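# Lay folded necktie flat beside basket, keep block and ball inside

## Task

Lift the folded necktie out of the basket and set it down on the table with no part of it over or in the basket. It must stay folded double, one half lying on the other, and lie straight and flat, not crumpled, twisted, doubled back or standing on an edge. At the end the block and the ball must be inside the basket, and the basket must sit upright and flat on the table. Release everything and pull both grippers away.

## Robot and tools

ROBOT. Two arms, left_arm and right_arm, each mounted on an inclined plate fixed to a shared metal frame behind them. The plate and its half of the frame count as part of that arm for clearance warnings. Each gripper has two parallel fingers. The fingers point along the gripper's +z axis and open and close along its y axis. end_effector_position is the point midway between the finger pads, roughly 1 cm short of the fingertips. Each arm carries a wrist camera.

FRAMES. Scene frame: origin at table-top height, midway between the arms' nominal bases, +z up, +x out across the table, left_arm on the +y side (this is not the image side). Fixed cameras and the table are given in the scene frame. Every hand position, quaternion, velocity and target for an arm, and its wrist camera pose, is in that arm's own base frame. Calibrated bases in the scene frame: left_arm at (-0.037, +0.279, +0.184) m, quat_wxyz (+0.916, -0.158, +0.369, +0.014), up direction in its frame (-0.681, -0.279, +0.677); right_arm at (+0.009, -0.267, +0.184) m, quat_wxyz (+0.916, +0.154, +0.371, -0.005), up direction (-0.681, +0.279, +0.677). Reported hand poses can be off by a few centimetres, more when reaching far.

ROW FORMAT. Every command row is one flat list of 16 numbers covering both arms: left_arm x, y, z (metres), qw, qx, qy, qz (unit quaternion, w first), opening; then the same eight for right_arm. Position and quaternion are an absolute pose for the pinch point in that arm's base frame, not an offset. Opening runs from -1 (closed) to +1 (fully open, 0.094 m). Always fill both halves; to keep an idle arm still, resend the whole pose it last reported before resting plus its current opening (a 0 is a real command). To hold an orientation, repeat the same quaternion each row rather than copying the drifting reported one.

execute_actions(actions, cameras). actions is a list of actions; each action is a list of up to 15 rows, one per 1/30 s control step; a shorter action repeats its last row until 15 steps (0.5 s) pass. An action is rejected for both arms if any target lies more than 0.6 m from that gripper's start position along any gripper axis; the whole call is rejected if the first action fails that or any action is malformed. Each step the controller limits the command to 100 mm and 20 degrees from the measured pose, so one action may fall short; read the Hand target line and continue next call. An empty list just reports state. cameras selects images (omitted/null/["all"] = all, [] = none).

move(target, speed, blend, opening_speed, blocking, cameras). target is one 16-number row or a list of up to 15 rows (absolute poses as above, no 0.6 m limit). Paths are straight lines from the Hand target; all arms finish together; at most 10 s total. speed: m/s, 0.002 to 0.5, default 0.25 (rotation up to twice that in rad/s), one value or one per target. blend: metres of corner rounding per waypoint, default 0. opening_speed: scale units per second, at least 0.2; use near the minimum on soft or fragile things. Openings of later waypoints apply only after arrival with all arms paused. blocking=false returns after 0.5 s while motion continues; a new move replaces the running one. The result adds a move: line: done, off_target, moving, held or fault, and limits such as paced (command clipped) or held (checks withheld steps). done/off_target say nothing about contact. Moves do not avoid obstacles or the other arm; faster moves lag and overshoot more.

wait(seconds 0 to 10): let time pass with commands held. stop(): brake the running move. zoom_image(camera, region=[x0,y0,x1,y1] pixels, at most 504x504) on cam_high, cam_low, cam_roll_left, cam_roll_right, cam_left_wrist or cam_right_wrist, all 672x504. read_manual(section="licences") gives licence text only. finished_scene(scene) ends the current scene (1 or 2) permanently; call it only once the goal holds without the robot.

RESULTS. Per arm: end_effector_position and quat, Hand target, Tool commands, Joint positions (last entry = finger opening in metres), Joint velocities ("within noise" means at rest), Joint torques (include gravity; joints 1 to 3 wrap sign past ±28 N m), grip_measured (on the opening scale, reads up to ~1.6 mm wide when empty, narrower than a squeezed hard part). execute_actions results also list positions at some steps. Resting a centimetre or so off the command in free air is normal friction, not contact. MOTOR HOT appears at 75 °C; at 90 °C an over-temperature fault folds that arm away for the rest of the scene; at 100 °C it collapses. Holding loads, stretched poses and pushing against unreachable targets heat motors.

AVOID. Letting anything leave the table; dropping or releasing moving items; fast impacts and strong presses; arm-to-arm contact (grippers and wrist cameras are not protected by the clearance check); paths passing near an arm's own base, which can flip the shoulder; tipping the basket. Grip force is about 50 to 64 N per pad; to release, command an opening well above grip_measured. Random brief tugs on held items or nudges to loose ones may occur.

Each tool is called after "Request:" by a JSON object that holds its "fn" and its "kwargs", one argument or row to a line.

## Session

Request:
{"fn": "execute_actions", "kwargs": {
  "actions": []
}}

Request:
{"fn": "zoom_image", "kwargs": {
  "camera": "cam_high",
  "region": [150, 130, 560, 400]
}}

Scene clock: 0.00 s.
left_arm: end_effector_position=(+0.0845, +0.2105, +0.2513) grip_measured=+1.000 end_effector_quat_wxyz=(+0.605, -0.463, +0.646, +0.039) | right_arm: end_effector_position=(+0.2864, +0.2889, +0.1276) grip_measured=+1.000 end_effector_quat_wxyz=(+0.654, -0.350, +0.645, +0.180)
Joint positions: left_arm=[2.007 0.715 0.711 -0.836 1.207 0.247 0.094] | right_arm=[0.803 1.726 0.315 1.332 0.037 -0.226 0.094]
Joint velocities: within noise
Joint torques (N m): no reading
Heat: left arm: 28 °C; right arm: 27 °C.
Hand target: left_arm +0.0843, +0.2100, +0.2538; +0.607, -0.462, +0.646, +0.041 | right_arm +0.2835, +0.2917, +0.1254; +0.650, -0.358, +0.644, +0.183
Tool commands: left_gripper/opening=+1.0 right_gripper/opening=+1.0
camera_calibration:
cam_left_wrist: T_world_to_cam=[[0.653704, -0.558596, 0.510531, -0.0658484], [-0.179948, -0.770026, -0.61211, 0.367343], [0.735044, 0.30827, -0.603887, 0.111606], [0, 0, 0, 1]] pos_world=[0.0271127, 0.211676, 0.325869]
cam_right_wrist: T_world_to_cam=[[0.691214, -0.69629, 0.193397, -0.0170325], [-0.196817, -0.438894, -0.876719, 0.33877], [0.695332, 0.567937, -0.440411, -0.220098], [0, 0, 0, 1]] pos_world=[0.23149, 0.261826, 0.203366]

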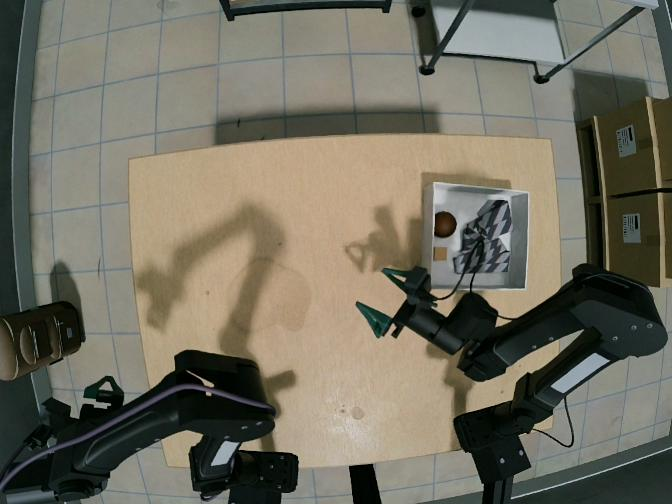

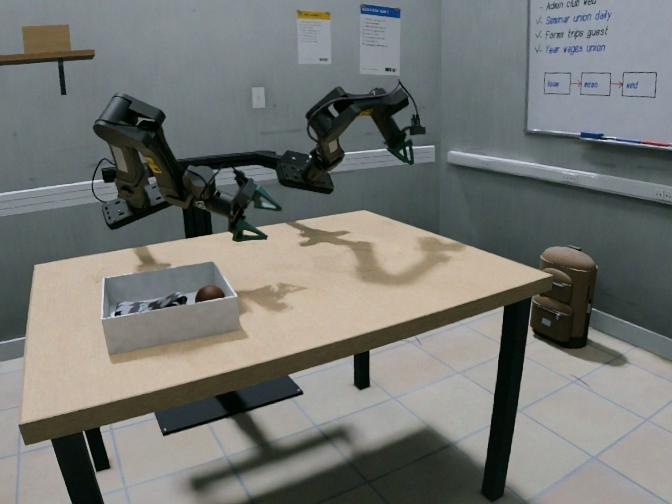

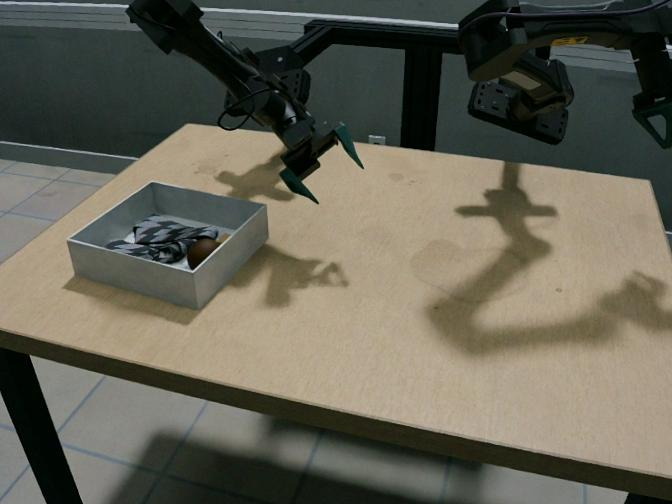

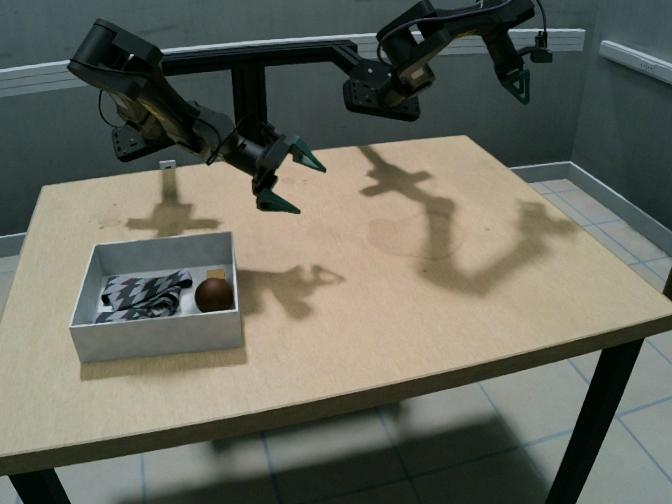

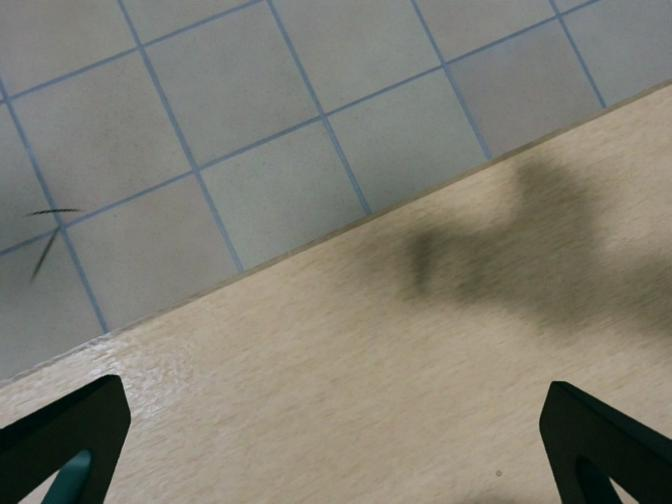

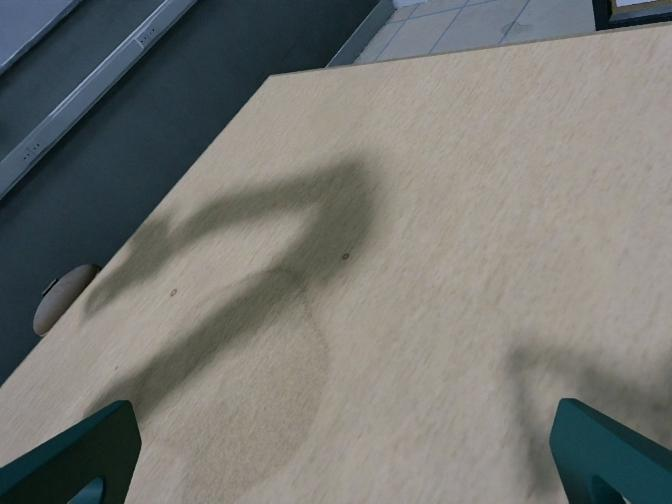

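Scaled by 1.229 from the camera's 672x504 image, which has a finer 960x720 frame.

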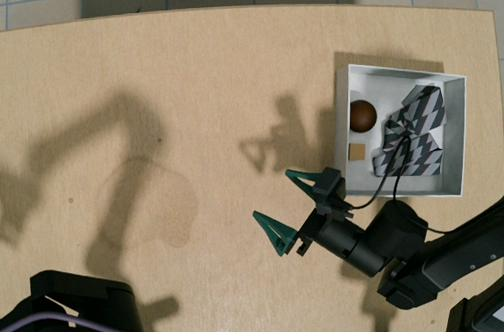

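Request:
{"fn": "move", "kwargs": {
  "target": [
    [0.0843,0.2100,0.2538,0.607,-0.462,0.646,0.041,1,0.1917,0.0943,0.3253,0.5046,-0.2811,0.7952,-0.1857,0.5]
  ],
  "speed": 0.25
}}

Request:
{"fn": "zoom_image", "kwargs": {
  "camera": "cam_high",
  "region": [410, 160, 550, 310]
}}

Request:
{"fn": "zoom_image", "kwargs": {
  "camera": "cam_roll_right",
  "region": [60, 210, 260, 380]
}}

Request:
{"fn": "zoom_image", "kwargs": {
  "camera": "cam_roll_left",
  "region": [60, 170, 280, 320]
}}

Scene clock: 13.03 s.
left_arm: end_effector_position=(+0.0845, +0.2105, +0.2513) grip_measured=+1.000 end_effector_quat_wxyz=(+0.605, -0.463, +0.646, +0.039) | right_arm: end_effector_position=(+0.1931, +0.0957, +0.3204) grip_measured=+0.501 end_effector_quat_wxyz=(+0.501, -0.283, +0.796, -0.186)
Joint positions: left_arm=[2.007 0.715 0.711 -0.836 1.207 0.247 0.094] | right_arm=[1.245 0.878 1.198 -1.317 1.035 0.228 0.071]
Joint velocities: within noise
Joint torques (N m): left_arm=[0.47 0.49 3.74 0.98 0.14 -0.01] | right_arm=[1.58 0.46 5.6 1.05 0.15 0.17]
Heat: left arm: 28 °C; right arm: 28 °C.
Hand target: left_arm +0.0843, +0.2100, +0.2537; +0.607, -0.462, +0.646, +0.041 | right_arm +0.1918, +0.0943, +0.3253; +0.505, -0.281, +0.795, -0.185
Off the commanded pose: left_arm 0.003 m, 0 deg | right_arm 0.005 m, 1 deg.
move: done
camera_calibration:
cam_left_wrist: T_world_to_cam=[[0.653704, -0.558596, 0.510531, -0.0658484], [-0.179948, -0.770026, -0.61211, 0.367343], [0.735044, 0.30827, -0.603887, 0.111606], [0, 0, 0, 1]] pos_world=[0.0271127, 0.211676, 0.325869]
cam_right_wrist: T_world_to_cam=[[0.253211, -0.790852, 0.557169, -0.14728], [-0.660281, -0.562213, -0.497941, 0.384644], [0.707045, -0.241804, -0.664543, 0.18651], [0, 0, 0, 1]] pos_world=[0.159395, 0.144874, 0.397534]

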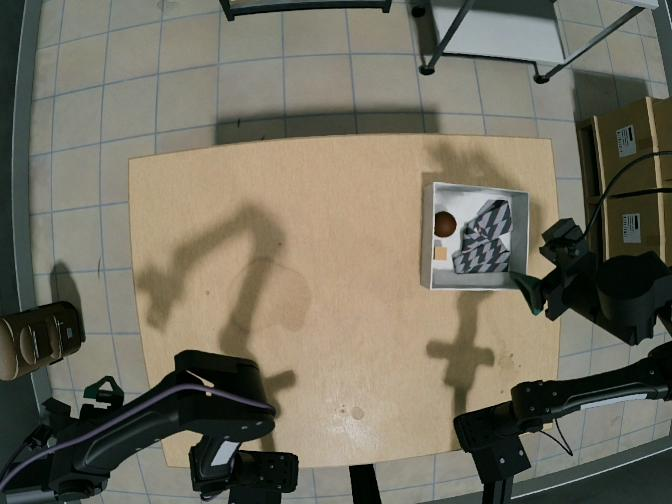

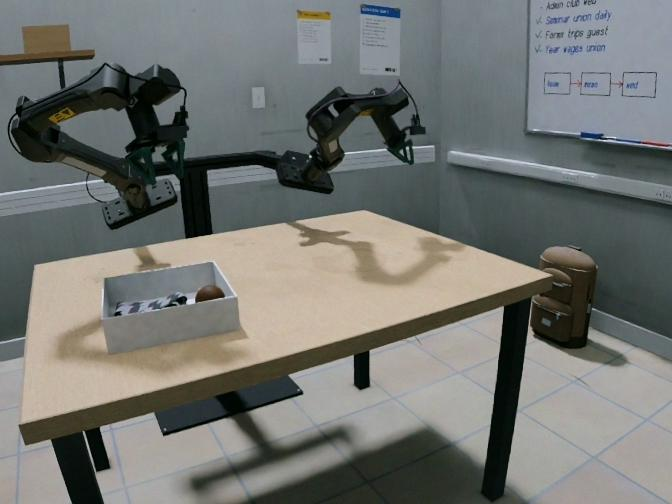

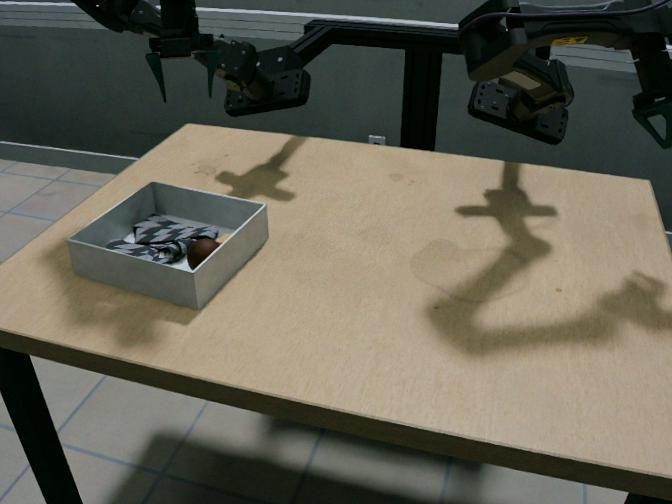

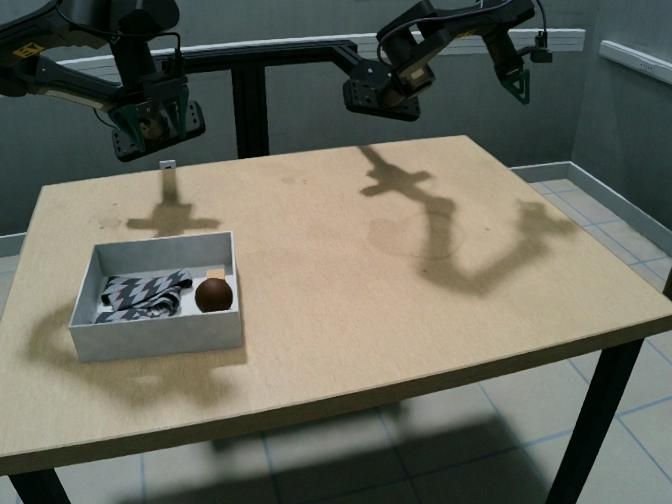

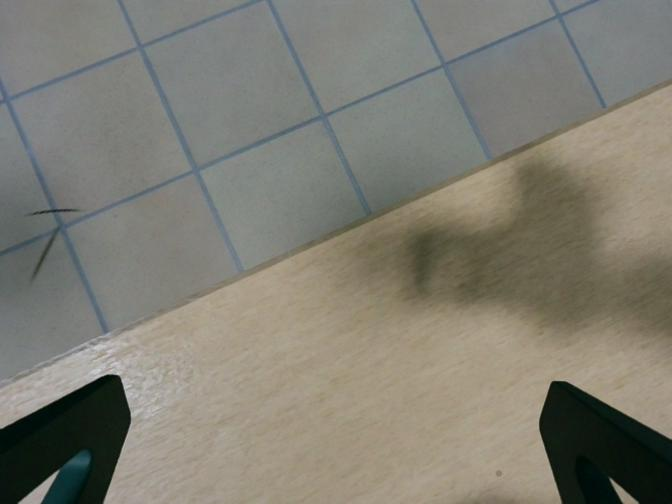

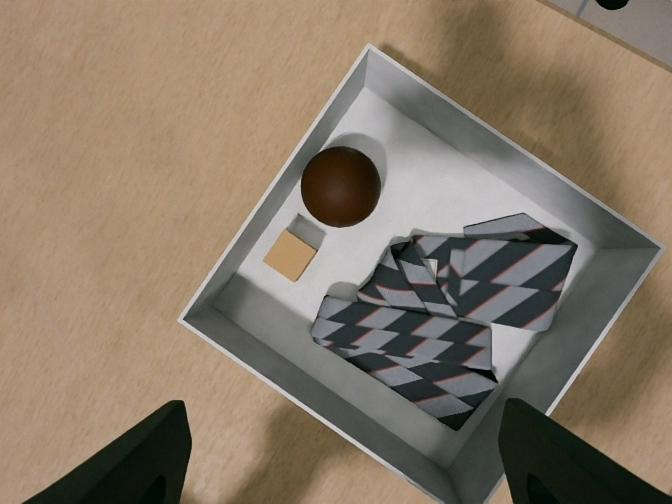

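Scaled by 3.360 from the camera's 672x504 image, which has a finer 960x720 frame.

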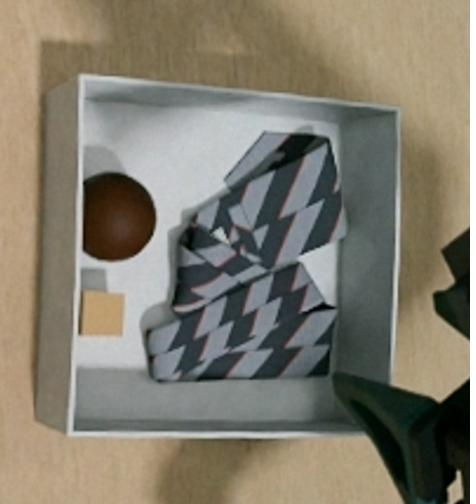

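Scaled by 2.520 from the camera's 672x504 image, which has a finer 960x720 frame.

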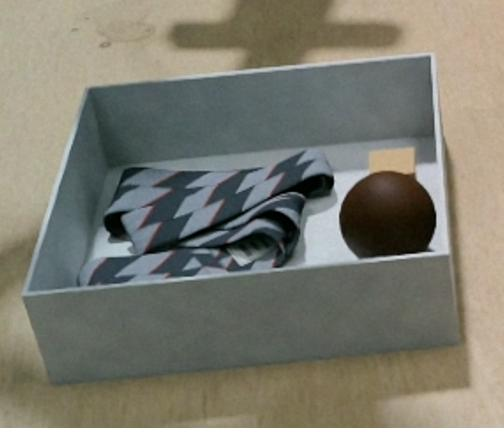

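Scaled by 2.291 from the camera's 672x504 image, which has a finer 960x720 frame.

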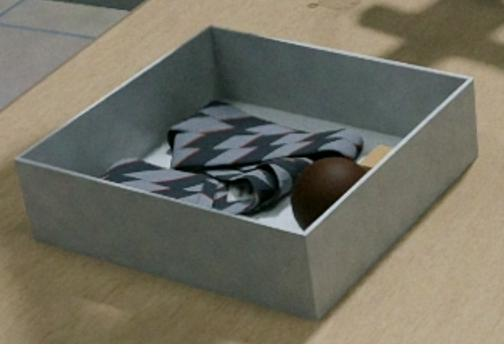

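Request:
{"fn": "zoom_image", "kwargs": {
  "camera": "cam_right_wrist",
  "region": [290, 190, 600, 450]
}}

Scaled by 1.626 from the camera's 672x504 image, which has a finer 960x720 frame.

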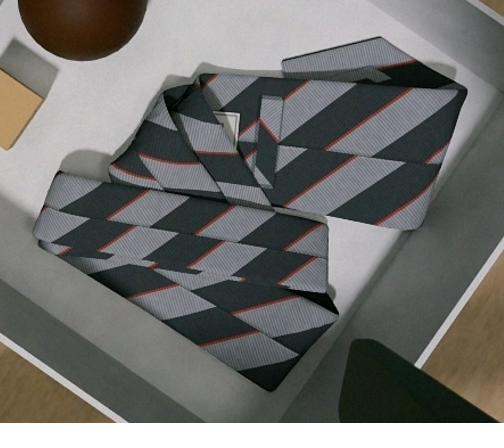

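Request:
{"fn": "move", "kwargs": {
  "target": [
    [0.0843,0.2100,0.2538,0.607,-0.462,0.646,0.041,1,0.2509,-0.0138,0.2669,0.5046,-0.2811,0.7952,-0.1857,0.5]
  ],
  "speed": 0.25,
  "cameras": ["cam_right_wrist","cam_high"]
}}

Request:
{"fn": "zoom_image", "kwargs": {
  "camera": "cam_right_wrist",
  "region": [150, 50, 600, 420]
}}

Scene clock: 23.83 s.
left_arm: end_effector_position=(+0.0845, +0.2105, +0.2513) grip_measured=+1.000 end_effector_quat_wxyz=(+0.605, -0.463, +0.646, +0.039) | right_arm: end_effector_position=(+0.2489, -0.0152, +0.2733) grip_measured=+0.501 end_effector_quat_wxyz=(+0.508, -0.273, +0.794, -0.190)
Joint positions: left_arm=[2.007 0.715 0.711 -0.836 1.207 0.247 0.094] | right_arm=[-0.136 0.573 0.802 -0.655 -0.099 -0.735 0.071]
Joint velocities: within noise
Joint torques (N m): left_arm=[0.47 0.51 3.77 0.97 0.14 0] | right_arm=[-0.42 -4.57 5.19 1.48 -0.25 -0.1]
Heat: left arm: 28 °C; right arm: 28 °C.
Hand target: left_arm +0.0843, +0.2100, +0.2537; +0.607, -0.462, +0.646, +0.041 | right_arm +0.2507, -0.0138, +0.2671; +0.505, -0.281, +0.795, -0.186
Off the commanded pose: left_arm 0.003 m, 0 deg | right_arm 0.007 m, 1 deg.
move: done
camera_calibration:
cam_right_wrist: T_world_to_cam=[[0.229516, -0.798743, 0.556177, -0.216778], [-0.659613, -0.54784, -0.514569, 0.340274], [0.715704, -0.24876, -0.652599, 0.0834065], [0, 0, 0, 1]] pos_world=[0.214509, 0.0340143, 0.350092]
Images, in order (width x height): cam_high 672x504, cam_right_wrist 672x504.

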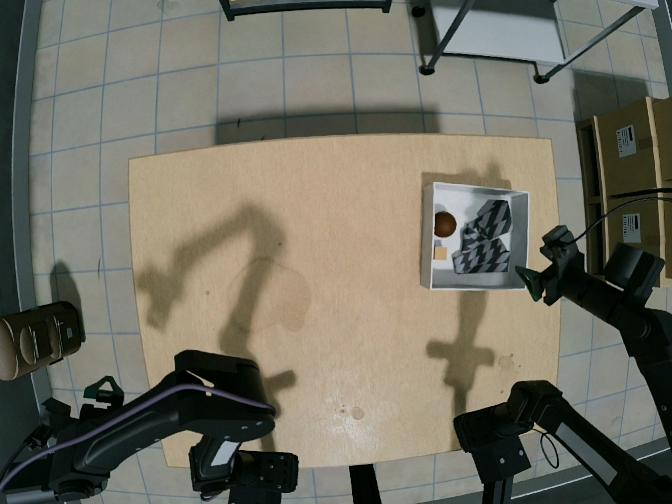

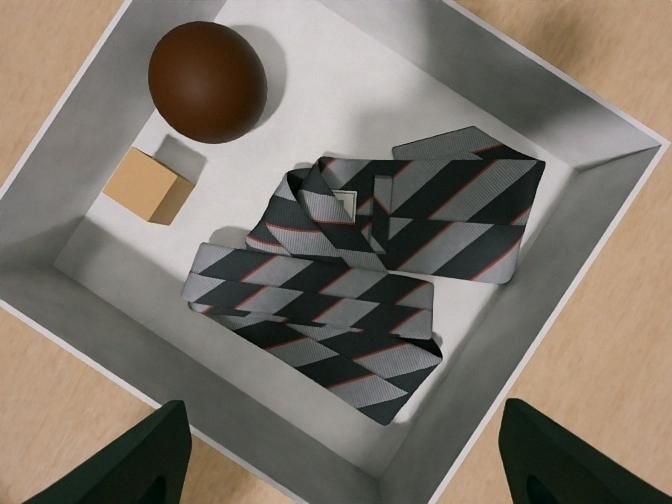

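Scaled by 1.120 from the camera's 672x504 image, which has a finer 960x720 frame.

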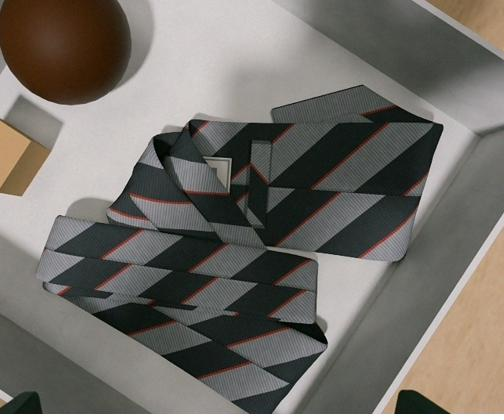

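Request:
{"fn": "zoom_image", "kwargs": {
  "camera": "cam_right_wrist",
  "region": [230, 110, 560, 300]
}}

Request:
{"fn": "zoom_image", "kwargs": {
  "camera": "cam_right_wrist",
  "region": [170, 230, 460, 430]
}}

Scaled by 1.527 from the camera's 672x504 image, which has a finer 960x720 frame.

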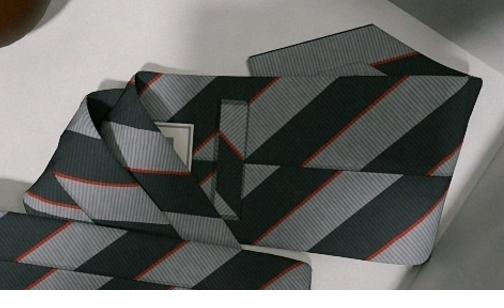

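Scaled by 1.738 from the camera's 672x504 image, which has a finer 960x720 frame.

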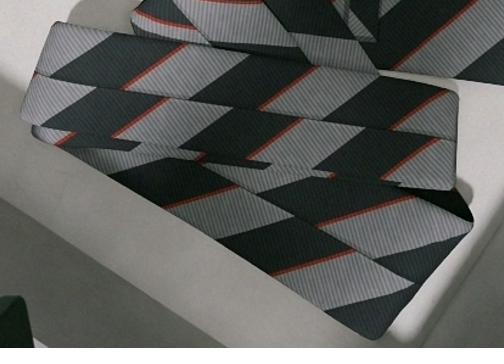

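Request:
{"fn": "move", "kwargs": {
  "target": [
    [0.0843,0.2100,0.2538,0.607,-0.462,0.646,0.041,1,0.3114,-0.0327,0.2469,0.5687,0.5446,0.6149,-0.0471,0.6]
  ],
  "speed": 0.25
}}

Request:
{"fn": "zoom_image", "kwargs": {
  "camera": "cam_right_wrist",
  "region": [100, 100, 600, 504]
}}

Scene clock: 70.17 s.
left_arm: end_effector_position=(+0.0845, +0.2105, +0.2513) grip_measured=+1.000 end_effector_quat_wxyz=(+0.605, -0.463, +0.646, +0.039) | right_arm: end_effector_position=(+0.3108, -0.0317, +0.2450) grip_measured=+0.599 end_effector_quat_wxyz=(+0.567, +0.543, +0.618, -0.036)
Joint positions: left_arm=[2.007 0.715 0.711 -0.836 1.207 0.247 0.094] | right_arm=[0.415 1.142 0.902 -0.567 1.059 1.395 0.075]
Joint velocities: within noise
Joint torques (N m): left_arm=[0.47 0.51 3.75 0.97 0.14 0] | right_arm=[2.25 -5.24 6.19 0.55 0.48 0.15]
Heat: left arm: 28 °C; right arm: 29 °C.
Hand target: left_arm +0.0843, +0.2100, +0.2537; +0.607, -0.462, +0.646, +0.041 | right_arm +0.3114, -0.0327, +0.2470; +0.569, +0.544, +0.615, -0.047
Off the commanded pose: left_arm 0.003 m, 0 deg | right_arm 0.002 m, 1 deg.
move: done
camera_calibration:
cam_left_wrist: T_world_to_cam=[[0.653704, -0.558596, 0.510531, -0.0658484], [-0.179948, -0.770026, -0.61211, 0.367343], [0.735044, 0.30827, -0.603887, 0.111606], [0, 0, 0, 1]] pos_world=[0.0271127, 0.211676, 0.325869]
cam_right_wrist: T_world_to_cam=[[-0.704303, -0.386109, -0.595716, 0.357005], [-0.0105655, 0.844763, -0.535036, 0.204955], [0.709821, -0.370534, -0.599048, 0.00134535], [0, 0, 0, 1]] pos_world=[0.25265, -0.0347971, 0.323138]

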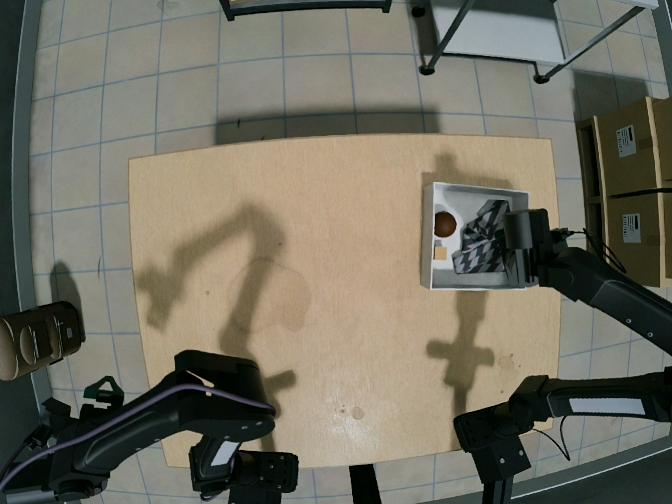

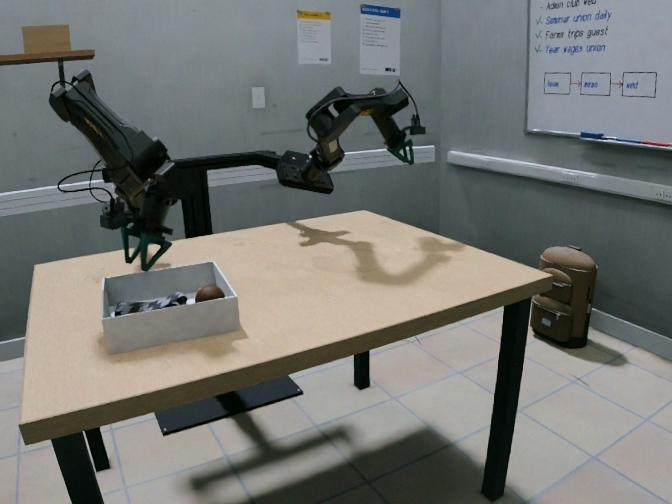

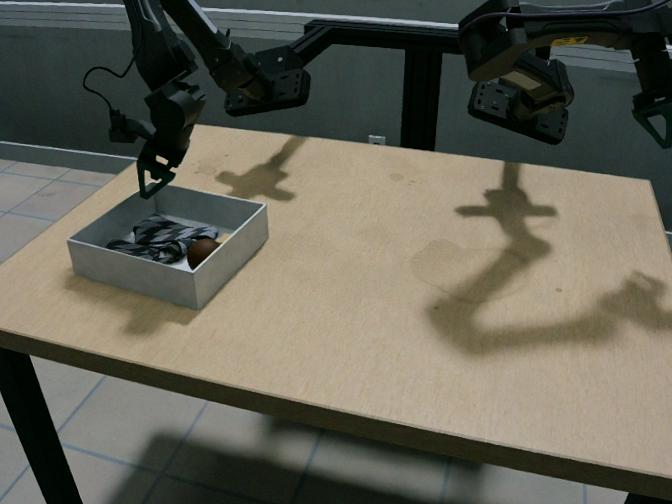

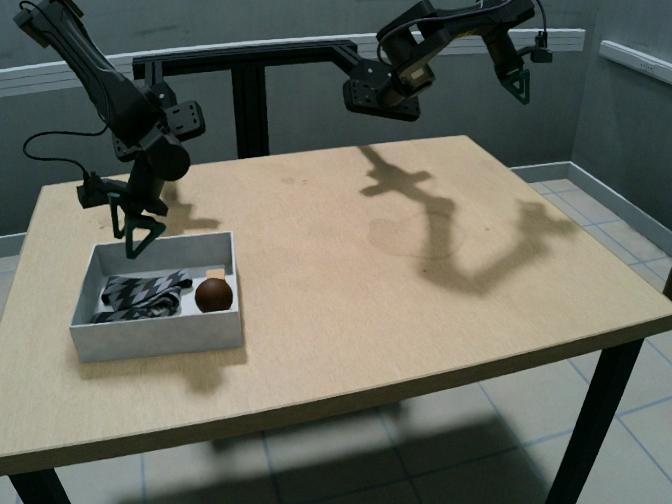

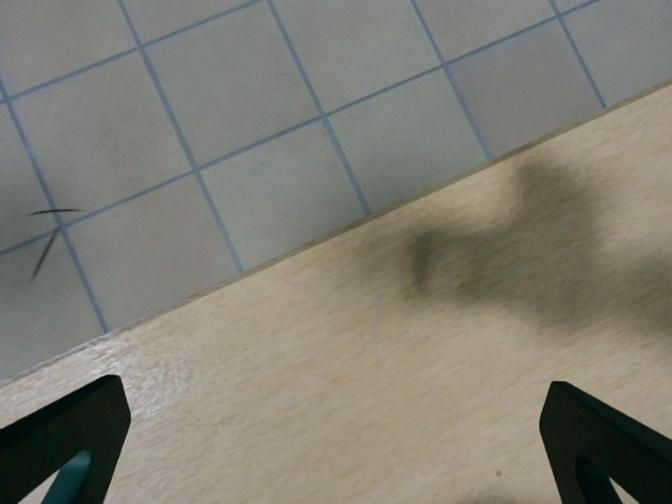

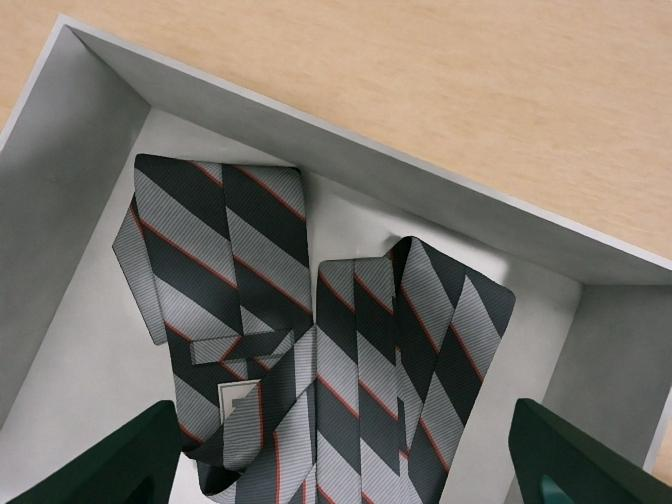

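Scaled by 1.008 from the camera's 672x504 image, which has a finer 960x720 frame.

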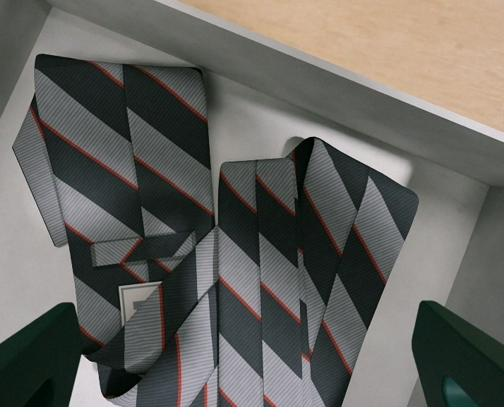

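Request:
{"fn": "move", "kwargs": {
  "target": [
    [0.0843,0.2100,0.2538,0.607,-0.462,0.646,0.041,1,0.3559,-0.0750,0.2204,0.6102,0.5400,0.5738,-0.0849,0.1]
  ],
  "speed": 0.12,
  "cameras": ["cam_right_wrist","cam_roll_right"]
}}

Request:
{"fn": "zoom_image", "kwargs": {
  "camera": "cam_roll_right",
  "region": [60, 160, 260, 380]
}}

Scene clock: 86.80 s.
left_arm: end_effector_position=(+0.0845, +0.2105, +0.2513) grip_measured=+1.000 end_effector_quat_wxyz=(+0.605, -0.463, +0.646, +0.039) | right_arm: end_effector_position=(+0.3569, -0.0720, +0.2293) grip_measured=+0.101 end_effector_quat_wxyz=(+0.615, +0.544, +0.567, -0.069)
Joint positions: left_arm=[2.007 0.715 0.711 -0.836 1.207 0.247 0.094] | right_arm=[0.239 1.298 0.786 0.01 1.061 1.1 0.052]
Joint velocities: within noise
Joint torques (N m): left_arm=[0.47 0.5 3.75 0.97 0.15 0] | right_arm=[1.8 -6.79 2.56 1.25 0.37 -0.09]
Heat: left arm: 28 °C; right arm: 28 °C.
Hand target: left_arm +0.0843, +0.2100, +0.2537; +0.607, -0.462, +0.646, +0.041 | right_arm +0.3557, -0.0750, +0.2204; +0.610, +0.540, +0.574, -0.085
Off the commanded pose: left_arm 0.003 m, 0 deg | right_arm 0.009 m, 2 deg.
move: done
camera_calibration:
cam_right_wrist: T_world_to_cam=[[-0.689711, -0.381092, -0.615684, 0.364362], [0.108968, 0.785982, -0.608571, 0.201067], [0.715838, -0.486828, -0.500574, -0.0888542], [0, 0, 0, 1]] pos_world=[0.293, -0.0624361, 0.302217]
Images, in order (width x height): cam_roll_right 672x504, cam_right_wrist 672x504.

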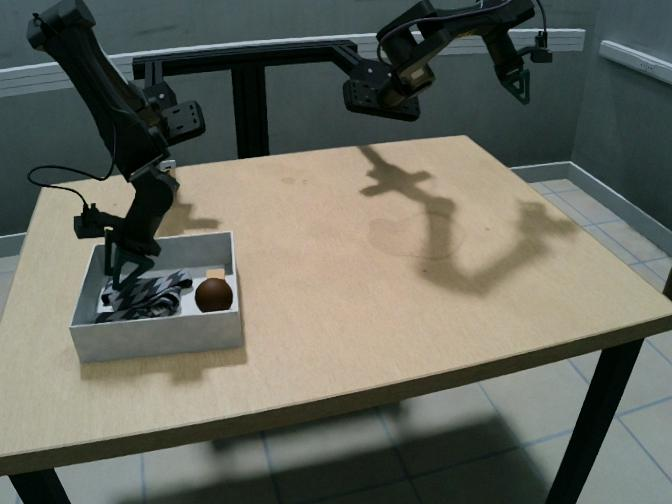

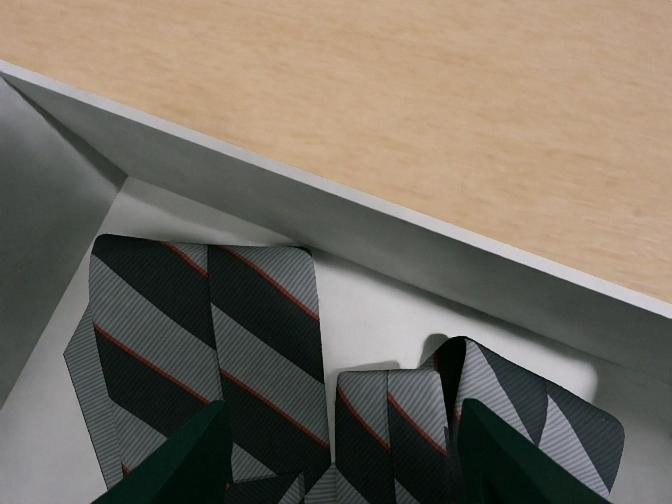

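Scaled by 2.291 from the camera's 672x504 image, which has a finer 960x720 frame.

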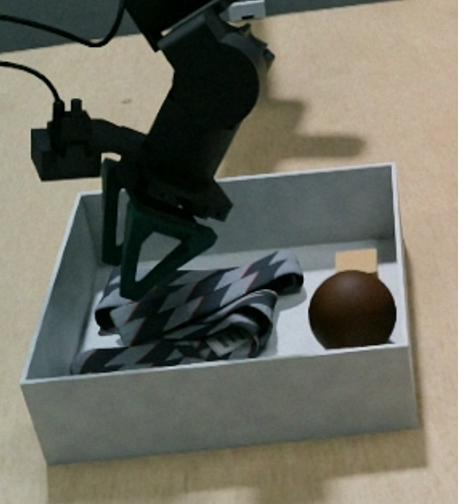

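Request:
{"fn": "move", "kwargs": {
  "target": [
    [0.0843,0.2100,0.2538,0.607,-0.462,0.646,0.041,1,0.3746,-0.0892,0.1888,0.6102,0.5400,0.5738,-0.0849,0.1]
  ],
  "speed": 0.08,
  "cameras": ["cam_right_wrist","cam_roll_right","cam_roll_left"]
}}

Request:
{"fn": "zoom_image", "kwargs": {
  "camera": "cam_roll_right",
  "region": [60, 160, 260, 380]
}}

Request:
{"fn": "zoom_image", "kwargs": {
  "camera": "cam_roll_left",
  "region": [60, 130, 280, 320]
}}

Scene clock: 95.00 s.
left_arm: end_effector_position=(+0.0845, +0.2105, +0.2513) grip_measured=+1.000 end_effector_quat_wxyz=(+0.605, -0.463, +0.646, +0.039) | right_arm: end_effector_position=(+0.3755, -0.0865, +0.1990) grip_measured=+0.101 end_effector_quat_wxyz=(+0.616, +0.544, +0.565, -0.070)
Joint positions: left_arm=[2.007 0.715 0.711 -0.836 1.207 0.247 0.094] | right_arm=[0.172 1.411 0.724 0.242 1.005 1.036 0.052]
Joint velocities: within noise
Joint torques (N m): left_arm=[0.44 0.51 3.75 0.97 0.14 -0.01] | right_arm=[1.87 -6.74 1.96 1.32 0.33 -0.09]
Heat: left arm: 28 °C; right arm: 28 °C.
Hand target: left_arm +0.0843, +0.2100, +0.2537; +0.607, -0.462, +0.646, +0.041 | right_arm +0.3744, -0.0892, +0.1890; +0.610, +0.540, +0.574, -0.085
Off the commanded pose: left_arm 0.003 m, 0 deg | right_arm 0.011 m, 2 deg.
move: off_target (right_arm)
camera_calibration:
cam_right_wrist: T_world_to_cam=[[-0.688587, -0.38095, -0.617029, 0.352854], [0.113274, 0.783942, -0.610412, 0.190601], [0.716252, -0.490215, -0.496661, -0.125595], [0, 0, 0, 1]] pos_world=[0.311339, -0.076569, 0.271688]
Images, in order (width x height): cam_roll_left 672x504, cam_roll_right 672x504, cam_right_wrist 672x504.

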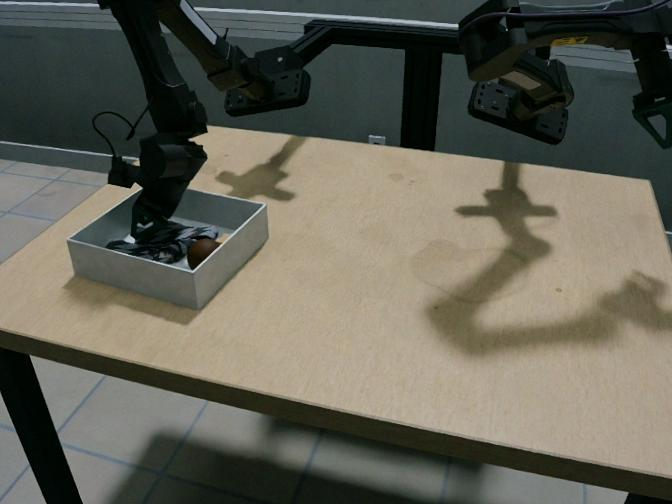

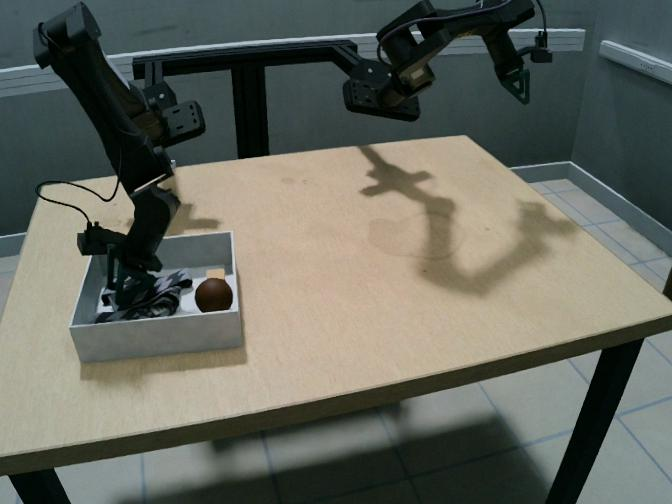

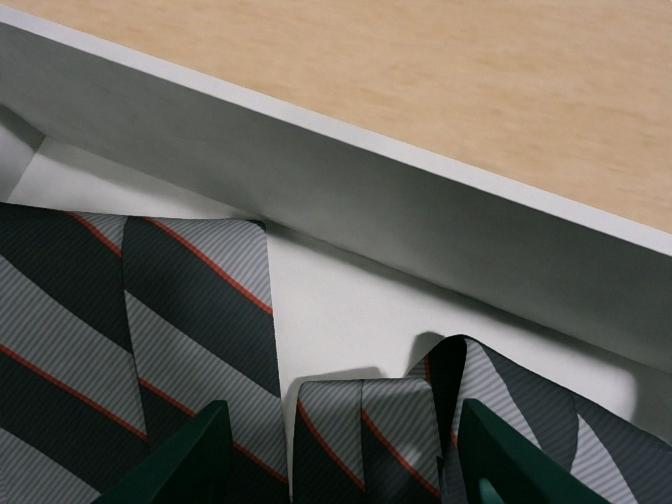

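Scaled by 2.291 from the camera's 672x504 image, which has a finer 960x720 frame.

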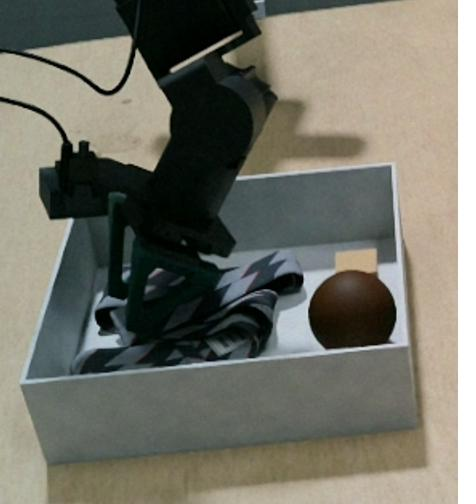

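Scaled by 2.291 from the camera's 672x504 image, which has a finer 960x720 frame.

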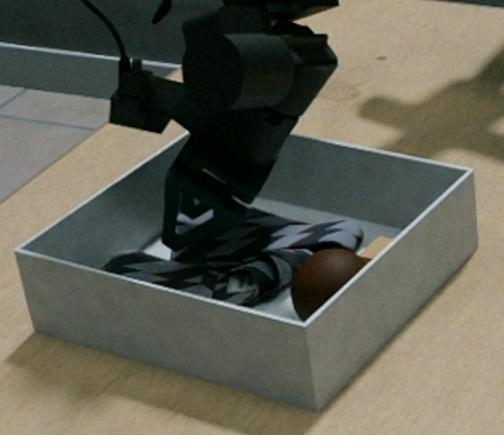

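Request:
{"fn": "move", "kwargs": {
  "target": [
    [0.0843,0.2100,0.2538,0.607,-0.462,0.646,0.041,1,0.3882,-0.0948,0.1753,0.6102,0.5400,0.5738,-0.0849,-0.05]
  ],
  "speed": 0.05,
  "cameras": ["cam_right_wrist","cam_roll_right","cam_roll_left"]
}}

Request:
{"fn": "zoom_image", "kwargs": {
  "camera": "cam_roll_left",
  "region": [100, 150, 240, 290]
}}

Scene clock: 100.10 s.
left_arm: end_effector_position=(+0.0845, +0.2105, +0.2513) grip_measured=+1.000 end_effector_quat_wxyz=(+0.605, -0.463, +0.646, +0.039) | right_arm: end_effector_position=(+0.3882, -0.0921, +0.1850) grip_measured=-0.049 end_effector_quat_wxyz=(+0.616, +0.543, +0.566, -0.071)
Joint positions: left_arm=[2.007 0.715 0.711 -0.836 1.207 0.247 0.094] | right_arm=[0.145 1.489 0.724 0.337 0.982 1.013 0.045]
Joint velocities: within noise
Joint torques (N m): left_arm=[0.47 0.5 3.74 0.98 0.14 0] | right_arm=[1.92 -6.74 1.98 1.33 0.32 -0.08]
Heat: left arm: 28 °C; right arm: 29 °C.
Hand target: left_arm +0.0843, +0.2100, +0.2537; +0.607, -0.462, +0.646, +0.041 | right_arm +0.3879, -0.0947, +0.1754; +0.610, +0.540, +0.574, -0.085
Off the commanded pose: left_arm 0.003 m, 0 deg | right_arm 0.010 m, 2 deg.
move: done
camera_calibration:
cam_right_wrist: T_world_to_cam=[[-0.69023, -0.381549, -0.614819, 0.351016], [0.112535, 0.782736, -0.612095, 0.185402], [0.714785, -0.491675, -0.497331, -0.143843], [0, 0, 0, 1]] pos_world=[0.324235, -0.0819149, 0.257757]
Images, in order (width x height): cam_roll_left 672x504, cam_roll_right 672x504, cam_right_wrist 672x504.

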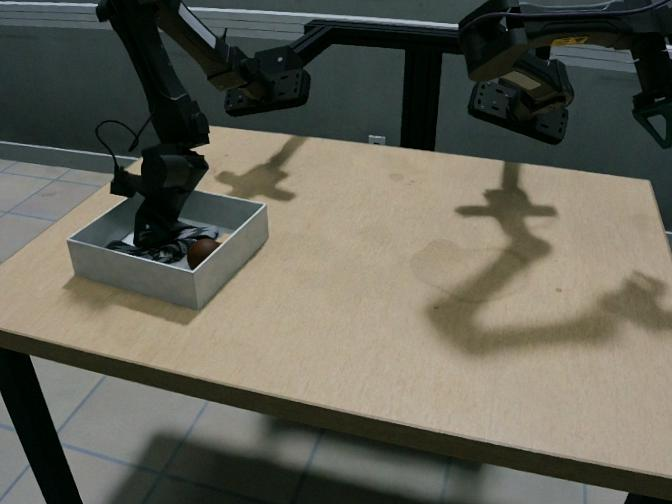

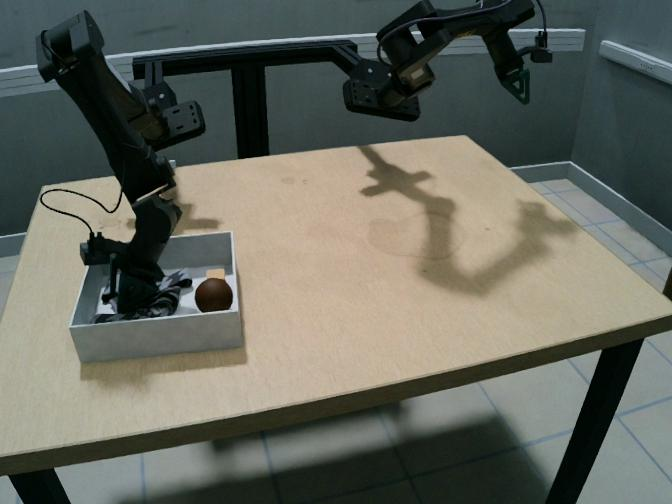

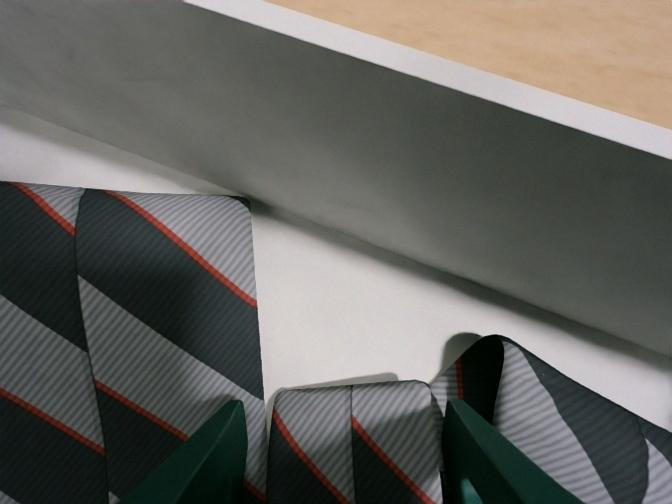

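Scaled by 3.600 from the camera's 672x504 image, which has a finer 960x720 frame.

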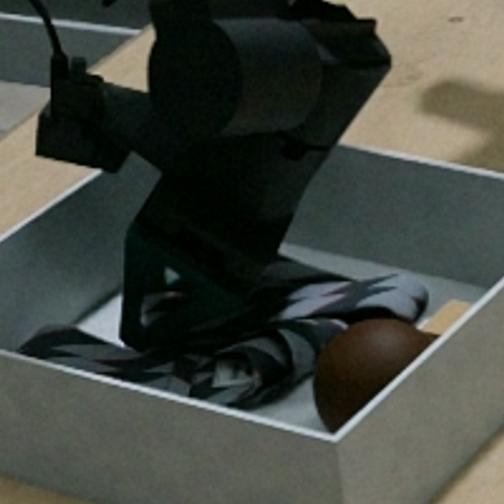

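Request:
{"fn": "move", "kwargs": {
  "target": [
    [0.0843,0.2100,0.2538,0.607,-0.462,0.646,0.041,1,0.3923,-0.0965,0.1712,0.6102,0.5400,0.5738,-0.0849,-0.05],
    [0.0843,0.2100,0.2538,0.607,-0.462,0.646,0.041,1,0.3923,-0.0965,0.1712,0.6102,0.5400,0.5738,-0.0849,-1]
  ],
  "speed": 0.05,
  "opening_speed": 0.8,
  "cameras": ["cam_right_wrist","cam_roll_right","cam_roll_left"]
}}

Request:
{"fn": "zoom_image", "kwargs": {
  "camera": "cam_right_wrist",
  "region": [200, 300, 500, 504]
}}

Scene clock: 106.47 s.
left_arm: end_effector_position=(+0.0845, +0.2105, +0.2513) grip_measured=+1.000 end_effector_quat_wxyz=(+0.605, -0.463, +0.646, +0.039) | right_arm: end_effector_position=(+0.3911, -0.0957, +0.1894) grip_measured=-0.889 end_effector_quat_wxyz=(+0.627, +0.548, +0.550, -0.067)
Joint positions: left_arm=[2.007 0.715 0.711 -0.836 1.207 0.247 0.094] | right_arm=[0.137 1.505 0.724 0.397 0.994 1.003 0.005]
Joint velocities: within noise
Joint torques (N m): left_arm=[0.46 0.49 3.77 0.98 0.14 -0.01] | right_arm=[1.96 -6.28 1.98 1.04 0.13 -0.03]
Heat: left arm: 28 °C; right arm: 29 °C.
Hand target: left_arm +0.0843, +0.2100, +0.2537; +0.607, -0.462, +0.646, +0.041 | right_arm +0.3914, -0.0965, +0.1714; +0.610, +0.540, +0.574, -0.085
Off the commanded pose: left_arm 0.003 m, 0 deg | right_arm 0.018 m, 4 deg.
move: off_target (right_arm); target 2's new opening was sent with right_arm's hand 0.015 m and 3 deg from that target
camera_calibration:
cam_right_wrist: T_world_to_cam=[[-0.673622, -0.373486, -0.637763, 0.352907], [0.147427, 0.777674, -0.611136, 0.176305], [0.724223, -0.505699, -0.468797, -0.155917], [0, 0, 0, 1]] pos_world=[0.324653, -0.0841496, 0.259724]
Images, in order (width x height): cam_roll_left 672x504, cam_roll_right 672x504, cam_right_wrist 672x504.

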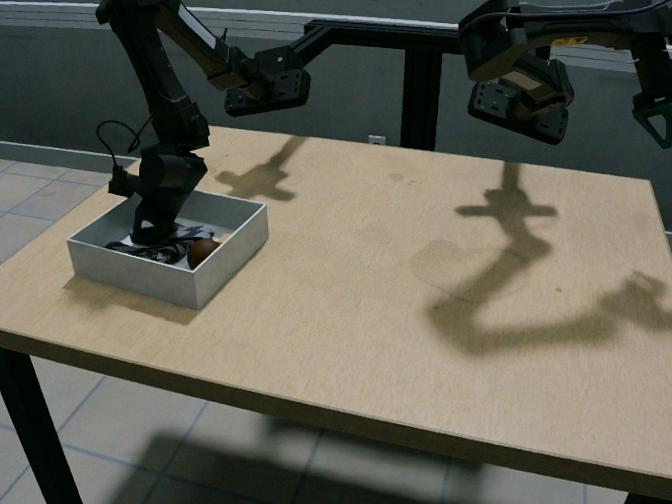

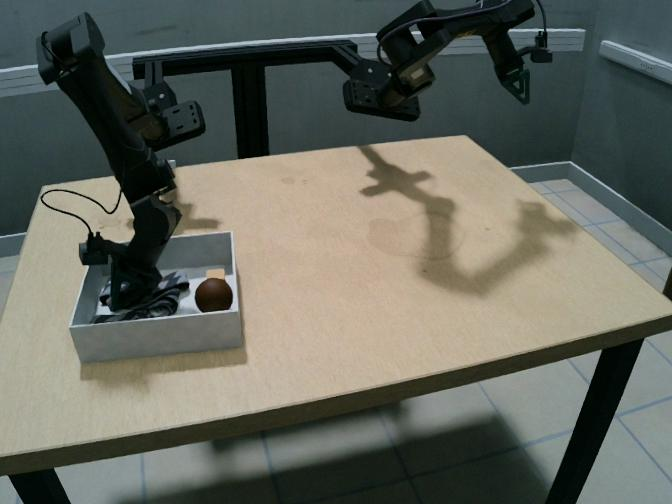

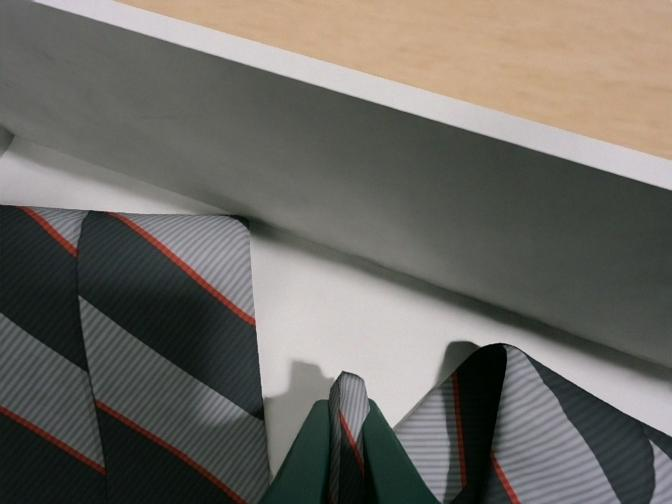

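Scaled by 1.680 from the camera's 672x504 image, which has a finer 960x720 frame.

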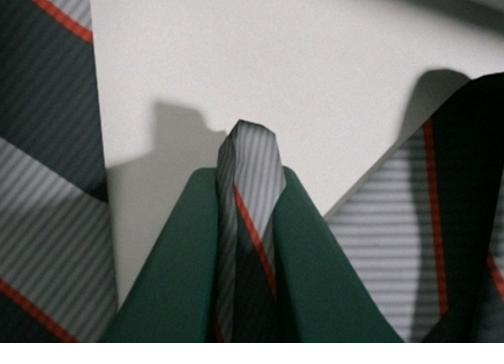

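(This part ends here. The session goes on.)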